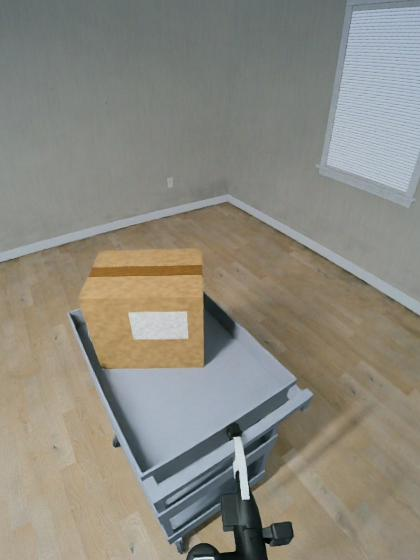

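Emit:
move(
  blocking=false,
  r2={"joints":{"gripper_m":0.12}},
)

Emit:
wait(
  seconds=1.2,
)

Emit:
move(
  blocking=false,
  r2={"base":{"translate_m":-0.27}},
)

Emit:
wait(
  seconds=2,
)

Emit:
move(
  blocking=false,
  r2={"base":{"rotate_rad":-2.65},"joints":{"wrist_roll_rad":0.0,"gripper_m":0.14,"lift_m":0.65}},
)

Emit:
wait(
  seconds=3.5,
  cameras=["r1_head_camera"],
)

Emit:
wait(
  seconds=0.2,
  cameras=["r2_head_camera","r1_head_camera"],
)

Scene clock: 814.87 s.
earlier move: r2 done
move: r2 moving
r1: as last shown
r1.lidar_m: 1.58 3.32 0.25 0.25 - 0.25 0.37 3.78 1.21 2.03 2.78 2.27
r1.motor_effort: lift_m=+20(20) arm_m=-4(4) wheel_0=-19(19) wheel_1=+17(18) wheel_2=+8(8)
r1.servo_current: wrist_yaw_rad=59(65) wrist_pitch_rad=39(52) wrist_roll_rad=59(59) gripper_m=39(46)
r1.contact_limits: strafe_m 1
r1.wrist_depth_mm: - - - - - - - / - - - - - - - / - - - - - - - / - - - 1464 - - - / - - - - - - - / - - - 191 - - - / - - 178 184 143 - -
r2.base_odometry: x=-0.785 y=-1.670 heading=+0.549
r2.turned_by_wheels: +0.000
r2.turned_by_imu: +0.000
r2.base_tilt: forward=-0.7 right=+0.1
r2.lidar_m: 0.30 0.30 3.38 2.48 2.37 2.48 1.64 1.35 2.65 2.48 2.36 0.47
r2.base_status: done
r2.joint_positions: lift_m=+0.686 arm_m=+0.000 wrist_yaw_rad=+0.002 wrist_pitch_rad=+0.005 wrist_roll_rad=+1.570 gripper_m=-0.003
r2.joint_status: gripper_m moving
r2.measured_speeds: all 0
r2.motor_effort: lift_m=+19(19) arm_m=+5(5) wheel_0=-2(2) wheel_1=+2(2) wheel_2=+1(1)
r2.servo_current: wrist_yaw_rad=52(52) wrist_pitch_rad=46(52) wrist_roll_rad=39(52) gripper_m=91(91)
r2.contact_limits: rotate_rad 0.6
r2.hand_pose: x=+0.4594 y=-0.0868 z=+0.8626 quat_wxyz=(+0.707, +0.707, +0.003, -0.001) (m; r2's base frame)
r2.wrist_depth_mm: - - - 272 - 1537 1160 / - - - 296 327 342 342 / - - - 217 287 1708 500 / - - - 201 263 1708 - / - - 580 187 245 831 - / - 462 187 173 182 - - / - - 462 - 216 - -
pictures: none

Scene clock: 816.07 s.
earlier move: r2 moving
r1.base_odometry: x=-1.301 y=+1.218 heading=+3.122
r1.turned_by_wheels: +0.000
r1.turned_by_imu: +0.000
r1.base_tilt: forward=-1.6 right=+1.3
r1.lidar_m: 1.57 3.33 0.25 0.25 - 0.25 0.39 3.77 1.22 2.03 2.79 2.27
r1.base_status: not commanded
r1.joint_positions: lift_m=+0.750 arm_m=+0.000 wrist_yaw_rad=+0.000 wrist_pitch_rad=+0.002 wrist_roll_rad=+0.000 gripper_m=-0.020
r1.joint_status: not commanded
r1.measured_speeds: all 0
r1.motor_effort: lift_m=+20(20) arm_m=-4(4) wheel_0=-19(19) wheel_1=+17(18) wheel_2=+8(9)
r1.servo_current: wrist_yaw_rad=46(65) wrist_pitch_rad=39(52) wrist_roll_rad=59(65) gripper_m=46(52)
r1.contact_limits: strafe_m 1
r1.hand_pose: x=+0.4593 y=-0.0875 z=+0.9274 quat_wxyz=(+1.000, +0.000, +0.001, +0.000) (m; r1's base frame)
r1.wrist_depth_mm: - - - - - - - / - - - - - - - / - - - - - - - / - - - 1430 - - - / - - - - - - - / - - - 191 - - - / - - 177 183 143 - -
r2.base_odometry: x=-0.785 y=-1.670 heading=+0.549
r2.turned_by_wheels: +0.000
r2.turned_by_imu: +0.000
r2.base_tilt: forward=-0.7 right=+0.1
r2.lidar_m: 0.32 0.33 3.37 2.45 2.37 2.48 1.66 1.39 2.69 2.47 2.37 0.49
r2.base_status: done
r2.joint_positions: lift_m=+0.686 arm_m=+0.000 wrist_yaw_rad=-0.001 wrist_pitch_rad=+0.005 wrist_roll_rad=+1.570 gripper_m=+0.115
r2.joint_status: gripper_m moving
r2.measured_speeds: all 0
r2.motor_effort: lift_m=+19(19) arm_m=+5(5) wheel_0=-2(2) wheel_1=+2(2) wheel_2=+1(1)
r2.servo_current: wrist_yaw_rad=33(59) wrist_pitch_rad=46(52) wrist_roll_rad=52(65) gripper_m=78(117)
r2.contact_limits: rotate_rad 0.6
r2.hand_pose: x=+0.4591 y=-0.0877 z=+0.8626 quat_wxyz=(+0.707, +0.707, +0.001, -0.002) (m; r2's base frame)
r2.wrist_depth_mm: - - - 281 - 1618 1138 / - - - 312 336 345 353 / - - - 231 301 1661 492 / - - - 212 272 1808 - / - - 634 195 253 831 - / - - 196 181 186 831 - / - - 469 - 225 - -
wait: 1.20 s; no rest
pictures: none

Scene clock: 816.57 s.
earlier move: r2 moving
move: r2 moving
r1: as last shown
r1.base_tilt: forward=-1.6 right=+1.2
r1.lidar_m: 1.56 3.34 0.25 0.25 - 0.25 0.36 3.79 1.23 2.04 2.77 2.26
r1.servo_current: wrist_yaw_rad=59(72) wrist_pitch_rad=46(46) wrist_roll_rad=39(59) gripper_m=39(46)
r1.contact_limits: strafe_m 1
r1.wrist_depth_mm: - - - - - - - / - - - - - - - / - - - - - - - / - - - 1430 - - - / - - - - - - - / - - - 190 - - - / - - 177 183 144 - -
r2.base_odometry: x=-0.812 y=-1.686 heading=+0.549
r2.turned_by_wheels: +0.000
r2.turned_by_imu: +0.000
r2.base_tilt: forward=-0.7 right=+0.1
r2.lidar_m: 0.32 0.33 3.37 2.45 2.36 2.45 1.63 1.34 2.65 2.50 2.38 0.49
r2.base_status: translate_m moving
r2.joint_positions: lift_m=+0.686 arm_m=+0.000 wrist_yaw_rad=-0.001 wrist_pitch_rad=+0.003 wrist_roll_rad=+1.570 gripper_m=+0.120
r2.joint_status: gripper_m moving
r2.measured_speeds: translate_m=-0.122 strafe_m=+0.000 rotate_rad=-0.001 lift_m=+0.000 arm_m=+0.000 wrist_yaw_rad=+0.000 wrist_pitch_rad=+0.000 wrist_roll_rad=+0.000
r2.motor_effort: lift_m=+18(19) arm_m=+5(5) wheel_0=-8(10) wheel_1=-8(8) wheel_2=+12(12)
r2.servo_current: wrist_yaw_rad=33(52) wrist_pitch_rad=39(46) wrist_roll_rad=46(52) gripper_m=59(78)
r2.hand_pose: x=+0.4591 y=-0.0877 z=+0.8633 quat_wxyz=(+0.707, +0.707, +0.001, -0.002) (m; r2's base frame)
r2.wrist_depth_mm: - - - 307 - 1661 1160 / - - - 336 357 364 364 / - - - 310 320 1708 508 / - - - 289 297 1756 - / - - 591 265 272 842 - / - - 199 200 198 - - / - - 492 - 241 768 -
pictures: none

Scene clock: 818.43 s.
earlier move: r2 done
r1.base_odometry: x=-1.301 y=+1.218 heading=+3.122
r1.turned_by_wheels: +0.000
r1.turned_by_imu: +0.000
r1.base_tilt: forward=-1.6 right=+1.3
r1.lidar_m: 1.32 3.35 0.25 0.25 - 0.25 0.38 3.79 1.23 2.01 2.81 2.28
r1.base_status: not commanded
r1.joint_positions: lift_m=+0.750 arm_m=+0.000 wrist_yaw_rad=+0.000 wrist_pitch_rad=+0.002 wrist_roll_rad=+0.000 gripper_m=-0.020
r1.joint_status: not commanded
r1.measured_speeds: all 0
r1.motor_effort: lift_m=+20(20) arm_m=-4(4) wheel_0=-19(19) wheel_1=+17(18) wheel_2=+8(9)
r1.servo_current: wrist_yaw_rad=52(72) wrist_pitch_rad=39(52) wrist_roll_rad=33(59) gripper_m=46(46)
r1.contact_limits: strafe_m 1
r1.hand_pose: x=+0.4593 y=-0.0875 z=+0.9274 quat_wxyz=(+1.000, +0.000, +0.001, +0.000) (m; r1's base frame)
r1.wrist_depth_mm: - - - - - - - / - - - - - - - / - - - - - - - / - - - 1182 - - - / - - - - - - - / - - - 191 - - - / - - 177 180 144 - -
r2.base_odometry: x=-1.016 y=-1.810 heading=+0.548
r2.turned_by_wheels: +0.000
r2.turned_by_imu: +0.000
r2.base_tilt: forward=-0.7 right=+0.1
r2.lidar_m: 0.59 0.85 3.22 2.34 2.24 2.35 1.43 1.14 2.42 2.60 2.50 0.77
r2.base_status: done
r2.joint_positions: lift_m=+0.686 arm_m=+0.000 wrist_yaw_rad=-0.001 wrist_pitch_rad=+0.003 wrist_roll_rad=+1.570 gripper_m=+0.120
r2.joint_status: all done
r2.measured_speeds: all 0
r2.motor_effort: lift_m=+18(19) arm_m=+4(5) wheel_0=-4(11) wheel_1=-3(9) wheel_2=+2(14)
r2.servo_current: wrist_yaw_rad=46(59) wrist_pitch_rad=39(52) wrist_roll_rad=33(59) gripper_m=52(78)
r2.hand_pose: x=+0.4591 y=-0.0877 z=+0.8633 quat_wxyz=(+0.707, +0.707, +0.001, -0.002) (m; r2's base frame)
r2.wrist_depth_mm: - - - - - 1708 1160 / - - - - - 1708 1182 / - - - 585 - 609 591 / - - - 554 - 788 530 / - - 788 512 1098 - 496 / - - 200 462 196 - 462 / - - 750 - - - -
wait: 1.87 of 2 s (r2 has come to rest)
pictures: none

Scene clock: 818.93 s.
move: r2 moving
r1: as last shown
r1.lidar_m: 1.33 3.35 0.25 0.25 - 0.25 0.37 3.78 1.21 2.04 2.80 2.26
r1.motor_effort: lift_m=+20(20) arm_m=-4(4) wheel_0=-18(19) wheel_1=+17(18) wheel_2=+8(9)
r1.servo_current: wrist_yaw_rad=46(59) wrist_pitch_rad=46(46) wrist_roll_rad=39(52) gripper_m=46(46)
r1.contact_limits: strafe_m 1
r1.wrist_depth_mm: - - - - - - - / - - - - - - - / - - - - - - - / - - - 1229 - - - / - - - - - - - / - - - 191 - - - / - - 178 183 144 - -
r2.base_odometry: x=-1.015 y=-1.810 heading=+0.297
r2.turned_by_wheels: -0.251
r2.turned_by_imu: -0.244
r2.base_tilt: forward=-0.6 right=+0.0
r2.lidar_m: 0.64 0.57 3.50 2.58 2.24 2.26 2.60 1.10 2.44 2.74 2.50 2.52
r2.base_status: rotate_rad moving
r2.joint_positions: lift_m=+0.656 arm_m=+0.000 wrist_yaw_rad=-0.001 wrist_pitch_rad=+0.003 wrist_roll_rad=+0.981 gripper_m=+0.132
r2.joint_status: lift_m moving; wrist_roll_rad moving; gripper_m moving
r2.measured_speeds: translate_m=+0.001 strafe_m=-0.001 rotate_rad=-0.978 lift_m=-0.062 arm_m=+0.000 wrist_yaw_rad=+0.000 wrist_pitch_rad=+0.000 wrist_roll_rad=-1.820
r2.motor_effort: lift_m=+14(18) arm_m=+4(5) wheel_0=+6(11) wheel_1=+10(10) wheel_2=+10(12)
r2.servo_current: wrist_yaw_rad=59(59) wrist_pitch_rad=39(46) wrist_roll_rad=59(98) gripper_m=85(111)
r2.hand_pose: x=+0.4591 y=-0.0877 z=+0.8331 quat_wxyz=(+0.882, +0.471, +0.001, -0.001) (m; r2's base frame)
r2.wrist_depth_mm: - - - - - - - / - - - - - - 1756 / - - - - - - 1537 / - - - - - 1921 1397 / - - - 603 - 1618 1205 / - 707 217 559 196 1205 1078 / - 691 488 - - 597 946
pictures: none

Scene clock: 821.07 s.
earlier move: r2 done
r1.base_odometry: x=-1.301 y=+1.218 heading=+3.122
r1.turned_by_wheels: +0.000
r1.turned_by_imu: +0.000
r1.base_tilt: forward=-1.6 right=+1.3
r1.lidar_m: 1.06 3.31 0.25 0.25 - 0.25 0.37 3.81 1.21 2.01 2.78 2.29
r1.base_status: not commanded
r1.joint_positions: lift_m=+0.750 arm_m=+0.000 wrist_yaw_rad=+0.000 wrist_pitch_rad=+0.002 wrist_roll_rad=+0.000 gripper_m=-0.020
r1.joint_status: not commanded
r1.measured_speeds: all 0
r1.motor_effort: lift_m=+20(20) arm_m=-4(4) wheel_0=-19(20) wheel_1=+18(18) wheel_2=+8(9)
r1.servo_current: wrist_yaw_rad=46(72) wrist_pitch_rad=46(52) wrist_roll_rad=33(59) gripper_m=46(52)
r1.contact_limits: strafe_m 1
r1.hand_pose: x=+0.4593 y=-0.0875 z=+0.9274 quat_wxyz=(+1.000, +0.000, +0.001, +0.000) (m; r1's base frame)
r1.wrist_depth_mm: - - - - - - - / - - - - - - - / - - - - - - - / - - - - - - - / - - - - - - - / - - - 191 - - - / - - 177 179 144 - -
r2.base_odometry: x=-1.016 y=-1.810 heading=-2.101
r2.turned_by_wheels: -2.398
r2.turned_by_imu: -2.334
r2.base_tilt: forward=-0.7 right=+0.0
r2.lidar_m: 1.10 2.40 2.61 2.50 0.78 0.58 0.81 3.24 2.33 2.24 2.33 1.42
r2.base_status: done
r2.joint_positions: lift_m=+0.650 arm_m=+0.000 wrist_yaw_rad=-0.001 wrist_pitch_rad=+0.003 wrist_roll_rad=+0.002 gripper_m=+0.140
r2.joint_status: all done
r2.measured_speeds: all 0
r2.motor_effort: lift_m=+15(18) arm_m=+4(5) wheel_0=+3(11) wheel_1=+1(13) wheel_2=+4(12)
r2.servo_current: wrist_yaw_rad=39(59) wrist_pitch_rad=39(46) wrist_roll_rad=52(104) gripper_m=52(111)
r2.hand_pose: x=+0.4592 y=-0.0877 z=+0.8276 quat_wxyz=(+1.000, +0.001, +0.002, -0.001) (m; r2's base frame)
r2.wrist_depth_mm: - - - - 1430 - - / - - - - 1921 - - / - - - - - - - / - - - - - - - / - - - - - - - / - - - - 188 - - / 1921 1756 1756 - - 1756 1708
wait: 2.13 of 3.5 s (r2 has come to rest)
pictures: r1_head_camera
Images, in order (width x height): r1_head_camera 420x560.

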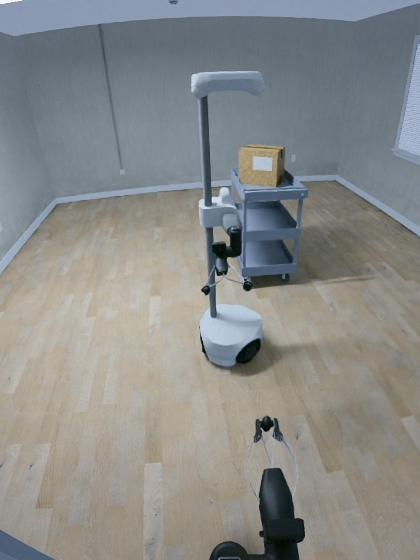

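Scene clock: 821.27 s.
r1.base_odometry: x=-1.301 y=+1.218 heading=+3.122
r1.turned_by_wheels: +0.000
r1.turned_by_imu: +0.000
r1.base_tilt: forward=-1.6 right=+1.3
r1.lidar_m: 1.06 3.31 0.25 0.25 - 0.25 0.38 3.81 1.21 2.04 2.78 2.29
r1.base_status: not commanded
r1.joint_positions: lift_m=+0.750 arm_m=+0.000 wrist_yaw_rad=+0.000 wrist_pitch_rad=+0.002 wrist_roll_rad=+0.000 gripper_m=-0.020
r1.joint_status: not commanded
r1.measured_speeds: all 0
r1.motor_effort: lift_m=+20(20) arm_m=-4(4) wheel_0=-19(20) wheel_1=+17(18) wheel_2=+8(9)
r1.servo_current: wrist_yaw_rad=46(72) wrist_pitch_rad=46(52) wrist_roll_rad=46(59) gripper_m=46(52)
r1.contact_limits: strafe_m 1
r1.hand_pose: x=+0.4593 y=-0.0875 z=+0.9274 quat_wxyz=(+1.000, +0.000, +0.001, +0.000) (m; r1's base frame)
r1.wrist_depth_mm: - - - - - - - / - - - - - - - / - - - - - - - / - - - - - - - / - - - - - - - / - - - 190 - - - / - - 178 180 143 - -
r2.base_odometry: x=-1.016 y=-1.810 heading=-2.101
r2.turned_by_wheels: +0.000
r2.turned_by_imu: +0.000
r2.base_tilt: forward=-0.7 right=+0.1
r2.lidar_m: 1.10 2.42 2.64 2.49 0.80 0.60 0.80 3.24 2.35 2.22 2.31 1.42
r2.base_status: done
r2.joint_positions: lift_m=+0.650 arm_m=+0.000 wrist_yaw_rad=-0.001 wrist_pitch_rad=+0.003 wrist_roll_rad=+0.002 gripper_m=+0.140
r2.joint_status: all done
r2.measured_speeds: all 0
r2.motor_effort: lift_m=+15(18) arm_m=+4(5) wheel_0=+2(11) wheel_1=+2(13) wheel_2=+3(12)
r2.servo_current: wrist_yaw_rad=59(59) wrist_pitch_rad=33(46) wrist_roll_rad=52(104) gripper_m=52(111)
r2.hand_pose: x=+0.4592 y=-0.0877 z=+0.8276 quat_wxyz=(+1.000, +0.001, +0.002, -0.001) (m; r2's base frame)
r2.wrist_depth_mm: - - - - 1430 - - / - - - - 1921 - - / - - - - - - - / - - - - - - - / - - - - - - - / - - - - 187 - - / 1863 1708 1756 - - 1756 1708
wait: 0.20 s; no rest
pictures: r1_head_camera, r2_head_camera
Images, in order (width x height): r1_head_camera 420x560, r2_head_camera 420x560.

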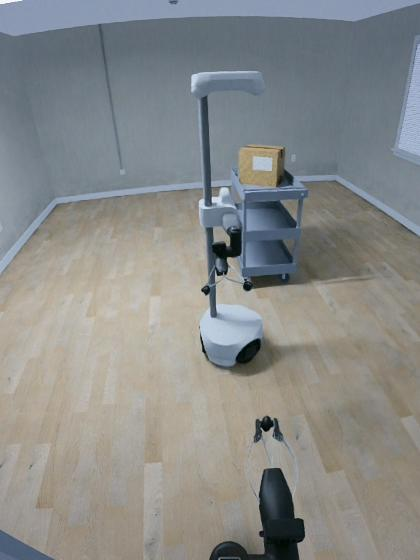

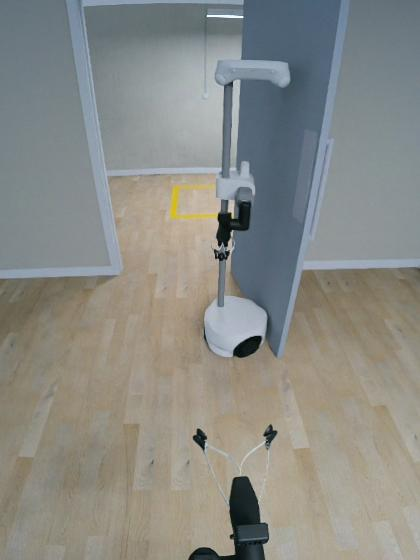

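Emit:
move(
  blocking=false,
  r2={"base":{"strafe_m":-0.27}},
)

Emit:
wait(
  seconds=2,
)

Emit:
move(
  blocking=false,
  r2={"base":{"translate_m":-2.0}},
)

Emit:
wait(
  seconds=8.5,
)

Emit:
move(
  blocking=false,
  r2={"base":{"strafe_m":0.75}},
)

Emit:
wait(
  seconds=4,
  cameras=["r2_head_camera","r2_wrist_camera","r1_head_camera"],
)

Scene clock: 839.57 s.
move: r2 moving
r1: as last shown
r1.lidar_m: 1.05 3.35 0.25 0.25 - 0.25 0.39 3.79 1.24 2.03 2.80 2.29
r1.motor_effort: lift_m=+20(20) arm_m=-4(4) wheel_0=-18(19) wheel_1=+17(18) wheel_2=+8(8)
r1.servo_current: wrist_yaw_rad=33(72) wrist_pitch_rad=46(46) wrist_roll_rad=52(52) gripper_m=39(46)
r1.contact_limits: strafe_m 1
r1.wrist_depth_mm: - - - - - - - / - - - - - - - / - - - - - - - / - - - - - - - / - - - - - - - / - - - 191 - - - / - - 178 183 144 - -
r2.base_odometry: x=-1.047 y=-1.792 heading=-2.101
r2.turned_by_wheels: +0.000
r2.turned_by_imu: +0.000
r2.base_tilt: forward=-0.7 right=+0.0
r2.lidar_m: 1.10 2.44 2.69 2.55 0.79 0.59 0.92 3.20 2.29 2.21 2.28 1.43
r2.base_status: strafe_m moving
r2.joint_positions: lift_m=+0.650 arm_m=+0.000 wrist_yaw_rad=-0.001 wrist_pitch_rad=+0.003 wrist_roll_rad=+0.002 gripper_m=+0.140
r2.joint_status: not commanded
r2.measured_speeds: translate_m=+0.000 strafe_m=-0.139 rotate_rad=-0.002 lift_m=+0.000 arm_m=+0.000 wrist_yaw_rad=+0.000 wrist_pitch_rad=+0.000 wrist_roll_rad=+0.000
r2.motor_effort: lift_m=+14(15) arm_m=+4(5) wheel_0=+11(12) wheel_1=-11(11) wheel_2=+1(3)
r2.servo_current: wrist_yaw_rad=46(46) wrist_pitch_rad=39(46) wrist_roll_rad=46(52) gripper_m=46(52)
r2.hand_pose: x=+0.4592 y=-0.0877 z=+0.8276 quat_wxyz=(+1.000, +0.001, +0.002, -0.001) (m; r2's base frame)
r2.wrist_depth_mm: - - - - - - - / - - - - 1921 - - / - - - - 1138 - - / - - - - - - - / - - - - - - - / - - - - 187 - - / 1863 1756 1756 - - 1708 1708
pictures: none

Scene clock: 841.30 s.
earlier move: r2 done
r1.base_odometry: x=-1.301 y=+1.218 heading=+3.122
r1.turned_by_wheels: +0.000
r1.turned_by_imu: +0.000
r1.base_tilt: forward=-1.6 right=+1.3
r1.lidar_m: 1.07 1.13 0.25 0.25 - 0.25 0.37 3.80 1.21 2.02 2.80 2.26
r1.base_status: not commanded
r1.joint_positions: lift_m=+0.750 arm_m=+0.000 wrist_yaw_rad=+0.000 wrist_pitch_rad=+0.002 wrist_roll_rad=+0.000 gripper_m=-0.020
r1.joint_status: not commanded
r1.measured_speeds: all 0
r1.motor_effort: lift_m=+20(20) arm_m=-4(4) wheel_0=-19(19) wheel_1=+18(18) wheel_2=+8(8)
r1.servo_current: wrist_yaw_rad=46(72) wrist_pitch_rad=39(52) wrist_roll_rad=52(65) gripper_m=46(46)
r1.contact_limits: strafe_m 1
r1.hand_pose: x=+0.4593 y=-0.0875 z=+0.9274 quat_wxyz=(+1.000, +0.000, +0.001, +0.000) (m; r1's base frame)
r1.wrist_depth_mm: - - - - - - - / - - - - - - - / - - - - - - - / - - - - - - - / - - - - - - - / - - 1336 191 - - - / - - 177 183 144 - -
r2.base_odometry: x=-1.248 y=-1.674 heading=-2.101
r2.turned_by_wheels: +0.000
r2.turned_by_imu: +0.000
r2.base_tilt: forward=-0.7 right=+0.0
r2.lidar_m: 1.10 2.51 2.91 2.77 0.79 0.72 3.54 2.87 2.06 1.96 2.07 2.44
r2.base_status: done
r2.joint_positions: lift_m=+0.650 arm_m=+0.000 wrist_yaw_rad=-0.001 wrist_pitch_rad=+0.003 wrist_roll_rad=+0.002 gripper_m=+0.140
r2.joint_status: not commanded
r2.measured_speeds: all 0
r2.motor_effort: lift_m=+15(15) arm_m=+4(5) wheel_0=+1(13) wheel_1=-2(13) wheel_2=+0(3)
r2.servo_current: wrist_yaw_rad=46(65) wrist_pitch_rad=39(46) wrist_roll_rad=46(59) gripper_m=52(59)
r2.hand_pose: x=+0.4592 y=-0.0877 z=+0.8276 quat_wxyz=(+1.000, +0.001, +0.002, -0.001) (m; r2's base frame)
r2.wrist_depth_mm: - - - - - - - / - - - - - - - / - - - 1397 - - - / - - - - - - - / - - - - - - - / - - - 1366 - - - / 1863 1808 1756 - 1863 1708 1708
wait: 1.73 of 2 s (r2 has come to rest)
pictures: none

Scene clock: 841.80 s.
move: r2 moving
r1: as last shown
r1.lidar_m: 1.09 1.11 0.25 0.25 - 0.25 0.35 3.78 1.21 2.01 2.80 2.28
r1.servo_current: wrist_yaw_rad=39(65) wrist_pitch_rad=39(46) wrist_roll_rad=39(59) gripper_m=46(52)
r1.contact_limits: strafe_m 1
r1.wrist_depth_mm: - - - - - - - / - - - - - - - / - - - - - - - / - - - - - - - / - - - - - - - / - - 1366 191 - - - / - - 177 183 143 - -
r2.base_odometry: x=-1.233 y=-1.647 heading=-2.101
r2.turned_by_wheels: +0.000
r2.turned_by_imu: +0.000
r2.base_tilt: forward=-0.7 right=+0.1
r2.lidar_m: 1.13 2.53 2.91 2.76 0.76 0.70 3.52 2.82 2.05 1.96 2.03 2.48
r2.base_status: translate_m moving
r2.joint_positions: lift_m=+0.650 arm_m=+0.000 wrist_yaw_rad=-0.001 wrist_pitch_rad=+0.003 wrist_roll_rad=+0.002 gripper_m=+0.140
r2.joint_status: not commanded
r2.measured_speeds: translate_m=-0.122 strafe_m=+0.001 rotate_rad=-0.002 lift_m=+0.000 arm_m=+0.000 wrist_yaw_rad=+0.000 wrist_pitch_rad=+0.000 wrist_roll_rad=+0.000
r2.motor_effort: lift_m=+15(15) arm_m=+4(4) wheel_0=-7(9) wheel_1=-8(9) wheel_2=+13(14)
r2.servo_current: wrist_yaw_rad=39(52) wrist_pitch_rad=46(46) wrist_roll_rad=46(59) gripper_m=52(52)
r2.hand_pose: x=+0.4592 y=-0.0877 z=+0.8276 quat_wxyz=(+1.000, +0.001, +0.002, -0.001) (m; r2's base frame)
r2.wrist_depth_mm: - - - - - - - / - - - - - - - / - - - 1397 - - - / - - - - - - - / - - - - - - - / - - - 1430 - - - / 1808 1756 1756 - 1863 1708 1756
pictures: none

Scene clock: 849.47 s.
earlier move: r2 done
r1.base_odometry: x=-1.301 y=+1.218 heading=+3.122
r1.turned_by_wheels: +0.000
r1.turned_by_imu: +0.000
r1.base_tilt: forward=-1.6 right=+1.3
r1.lidar_m: 2.11 3.33 0.25 0.25 - 0.25 0.36 3.81 1.20 2.03 2.76 2.32
r1.base_status: not commanded
r1.joint_positions: lift_m=+0.750 arm_m=+0.000 wrist_yaw_rad=+0.000 wrist_pitch_rad=+0.002 wrist_roll_rad=+0.000 gripper_m=-0.020
r1.joint_status: not commanded
r1.measured_speeds: all 0
r1.motor_effort: lift_m=+20(20) arm_m=-4(4) wheel_0=-19(20) wheel_1=+17(18) wheel_2=+8(9)
r1.servo_current: wrist_yaw_rad=33(78) wrist_pitch_rad=39(52) wrist_roll_rad=26(72) gripper_m=46(52)
r1.contact_limits: strafe_m 1
r1.hand_pose: x=+0.4593 y=-0.0875 z=+0.9274 quat_wxyz=(+1.000, +0.000, +0.001, +0.000) (m; r1's base frame)
r1.wrist_depth_mm: - - - - - - - / - - - - - - - / - - - - - - - / - - - - - - - / - - - - - - - / - - - 191 - - - / - - 178 183 143 - -
r2.base_odometry: x=-0.237 y=+0.051 heading=-2.101
r2.turned_by_wheels: +0.000
r2.turned_by_imu: -0.002
r2.base_tilt: forward=-0.7 right=+0.1
r2.lidar_m: 3.22 0.90 1.12 2.72 2.14 1.54 1.47 1.52 2.06 1.99 2.08 2.79
r2.base_status: done
r2.joint_positions: lift_m=+0.650 arm_m=+0.000 wrist_yaw_rad=-0.001 wrist_pitch_rad=+0.003 wrist_roll_rad=+0.002 gripper_m=+0.140
r2.joint_status: not commanded
r2.measured_speeds: all 0
r2.motor_effort: lift_m=+15(15) arm_m=+4(5) wheel_0=-2(12) wheel_1=-2(9) wheel_2=+1(14)
r2.servo_current: wrist_yaw_rad=46(59) wrist_pitch_rad=46(52) wrist_roll_rad=33(65) gripper_m=46(59)
r2.hand_pose: x=+0.4592 y=-0.0877 z=+0.8275 quat_wxyz=(+1.000, +0.001, +0.002, -0.001) (m; r2's base frame)
r2.wrist_depth_mm: - - - - - - - / - - - - - - - / - - - - - - - / 788 - - - - - - / - - - - - - - / - 196 - - - - - / - 1661 1756 - 1808 1708 1756
wait: 7.67 of 8.5 s (r2 has come to rest)
pictures: none

Scene clock: 849.97 s.
move: r2 moving
r1: as last shown
r1.base_tilt: forward=-1.5 right=+1.3
r1.lidar_m: 2.13 3.31 0.25 0.25 - 0.25 0.37 3.80 1.22 2.04 2.79 2.26
r1.motor_effort: lift_m=+20(20) arm_m=-4(4) wheel_0=-19(20) wheel_1=+18(18) wheel_2=+8(8)
r1.servo_current: wrist_yaw_rad=39(65) wrist_pitch_rad=52(52) wrist_roll_rad=52(59) gripper_m=39(46)
r1.contact_limits: strafe_m 1
r1.wrist_depth_mm: - - - - - - - / - - - - - - - / - - - - - - - / - - - - - - - / - - - - - - - / - - - 190 - - - / - - 177 183 143 - -
r2.base_odometry: x=-0.205 y=+0.033 heading=-2.101
r2.turned_by_wheels: +0.000
r2.turned_by_imu: +0.000
r2.base_tilt: forward=-0.7 right=+0.1
r2.lidar_m: 3.08 0.90 1.10 2.70 2.15 1.55 1.47 1.52 2.07 2.01 2.12 2.84
r2.base_status: strafe_m moving
r2.joint_positions: lift_m=+0.650 arm_m=+0.000 wrist_yaw_rad=-0.001 wrist_pitch_rad=+0.003 wrist_roll_rad=+0.002 gripper_m=+0.140
r2.joint_status: not commanded
r2.measured_speeds: translate_m=-0.001 strafe_m=+0.139 rotate_rad=+0.007 lift_m=+0.000 arm_m=+0.000 wrist_yaw_rad=+0.000 wrist_pitch_rad=+0.000 wrist_roll_rad=+0.000
r2.motor_effort: lift_m=+15(15) arm_m=+4(5) wheel_0=-8(13) wheel_1=+11(12) wheel_2=+0(2)
r2.servo_current: wrist_yaw_rad=52(52) wrist_pitch_rad=46(46) wrist_roll_rad=46(59) gripper_m=46(59)
r2.hand_pose: x=+0.4592 y=-0.0877 z=+0.8275 quat_wxyz=(+1.000, +0.001, +0.002, -0.001) (m; r2's base frame)
r2.wrist_depth_mm: - - - - - - - / - - - - - - - / 750 - - - - - - / 768 - - - - - - / - - - - - - - / 1160 196 - - - - - / - 1618 1808 - 1808 1708 1708
pictures: none

Scene clock: 853.30 s.
earlier move: r2 done
r1.base_odometry: x=-1.301 y=+1.218 heading=+3.122
r1.turned_by_wheels: +0.000
r1.turned_by_imu: +0.000
r1.base_tilt: forward=-1.6 right=+1.3
r1.lidar_m: 2.13 3.33 0.25 0.25 - 0.25 0.38 3.78 1.19 2.03 2.79 2.29
r1.base_status: not commanded
r1.joint_positions: lift_m=+0.750 arm_m=+0.000 wrist_yaw_rad=+0.000 wrist_pitch_rad=+0.002 wrist_roll_rad=+0.000 gripper_m=-0.020
r1.joint_status: not commanded
r1.measured_speeds: all 0
r1.motor_effort: lift_m=+20(20) arm_m=-4(4) wheel_0=-19(20) wheel_1=+18(18) wheel_2=+8(9)
r1.servo_current: wrist_yaw_rad=52(72) wrist_pitch_rad=39(52) wrist_roll_rad=59(65) gripper_m=46(52)
r1.contact_limits: strafe_m 1
r1.hand_pose: x=+0.4593 y=-0.0875 z=+0.9274 quat_wxyz=(+1.000, +0.000, +0.001, +0.000) (m; r1's base frame)
r1.wrist_depth_mm: - - - - - - - / - - - - - - - / - - - - - - - / - - - - - - - / - - - - - - - / - - - 191 - - - / - - 178 183 144 - -
r2.base_odometry: x=+0.410 y=-0.328 heading=-2.101
r2.turned_by_wheels: +0.000
r2.turned_by_imu: +0.000
r2.base_tilt: forward=-0.7 right=+0.0
r2.lidar_m: 0.74 2.93 2.10 1.98 2.08 1.57 1.49 1.57 2.09 2.71 2.86 0.80
r2.base_status: done
r2.joint_positions: lift_m=+0.650 arm_m=+0.000 wrist_yaw_rad=-0.001 wrist_pitch_rad=+0.003 wrist_roll_rad=+0.002 gripper_m=+0.140
r2.joint_status: not commanded
r2.measured_speeds: all 0
r2.motor_effort: lift_m=+15(15) arm_m=+4(5) wheel_0=-4(14) wheel_1=+2(12) wheel_2=+0(2)
r2.servo_current: wrist_yaw_rad=52(59) wrist_pitch_rad=33(46) wrist_roll_rad=52(59) gripper_m=46(59)
r2.hand_pose: x=+0.4592 y=-0.0877 z=+0.8275 quat_wxyz=(+1.000, +0.001, +0.002, -0.001) (m; r2's base frame)
r2.wrist_depth_mm: - - - - - - - / - - - 591 - - - / - - 699 597 - - - / - - 699 585 - - - / - - - - - - - / - - 216 165 192 - - / 1808 1756 778 - - 1708 1808
wait: 3.33 of 4 s (r2 has come to rest)
pictures: r1_head_camera, r2_head_camera, r2_wrist_camera
Images, in order (width x height): r1_head_camera 420x560, r2_head_camera 420x560, r2_wrist_camera 616x392.

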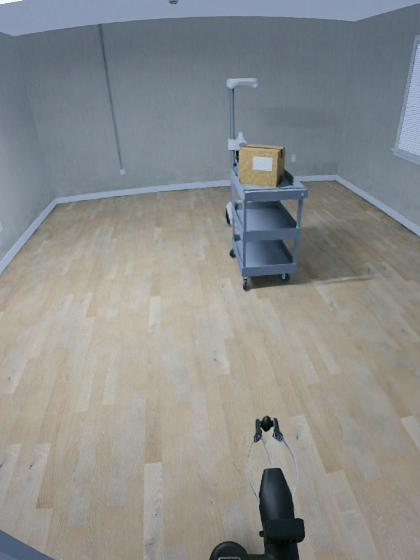

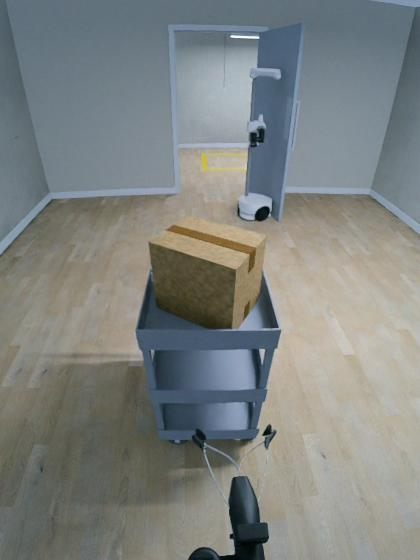

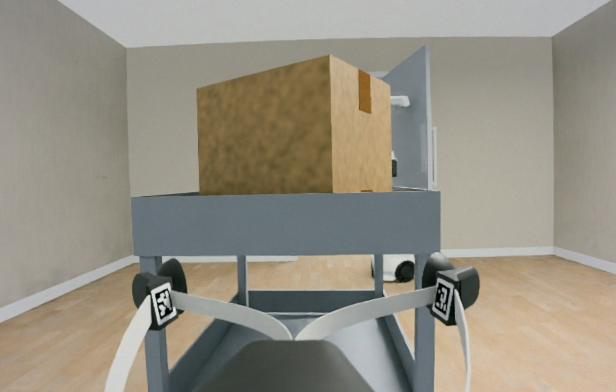

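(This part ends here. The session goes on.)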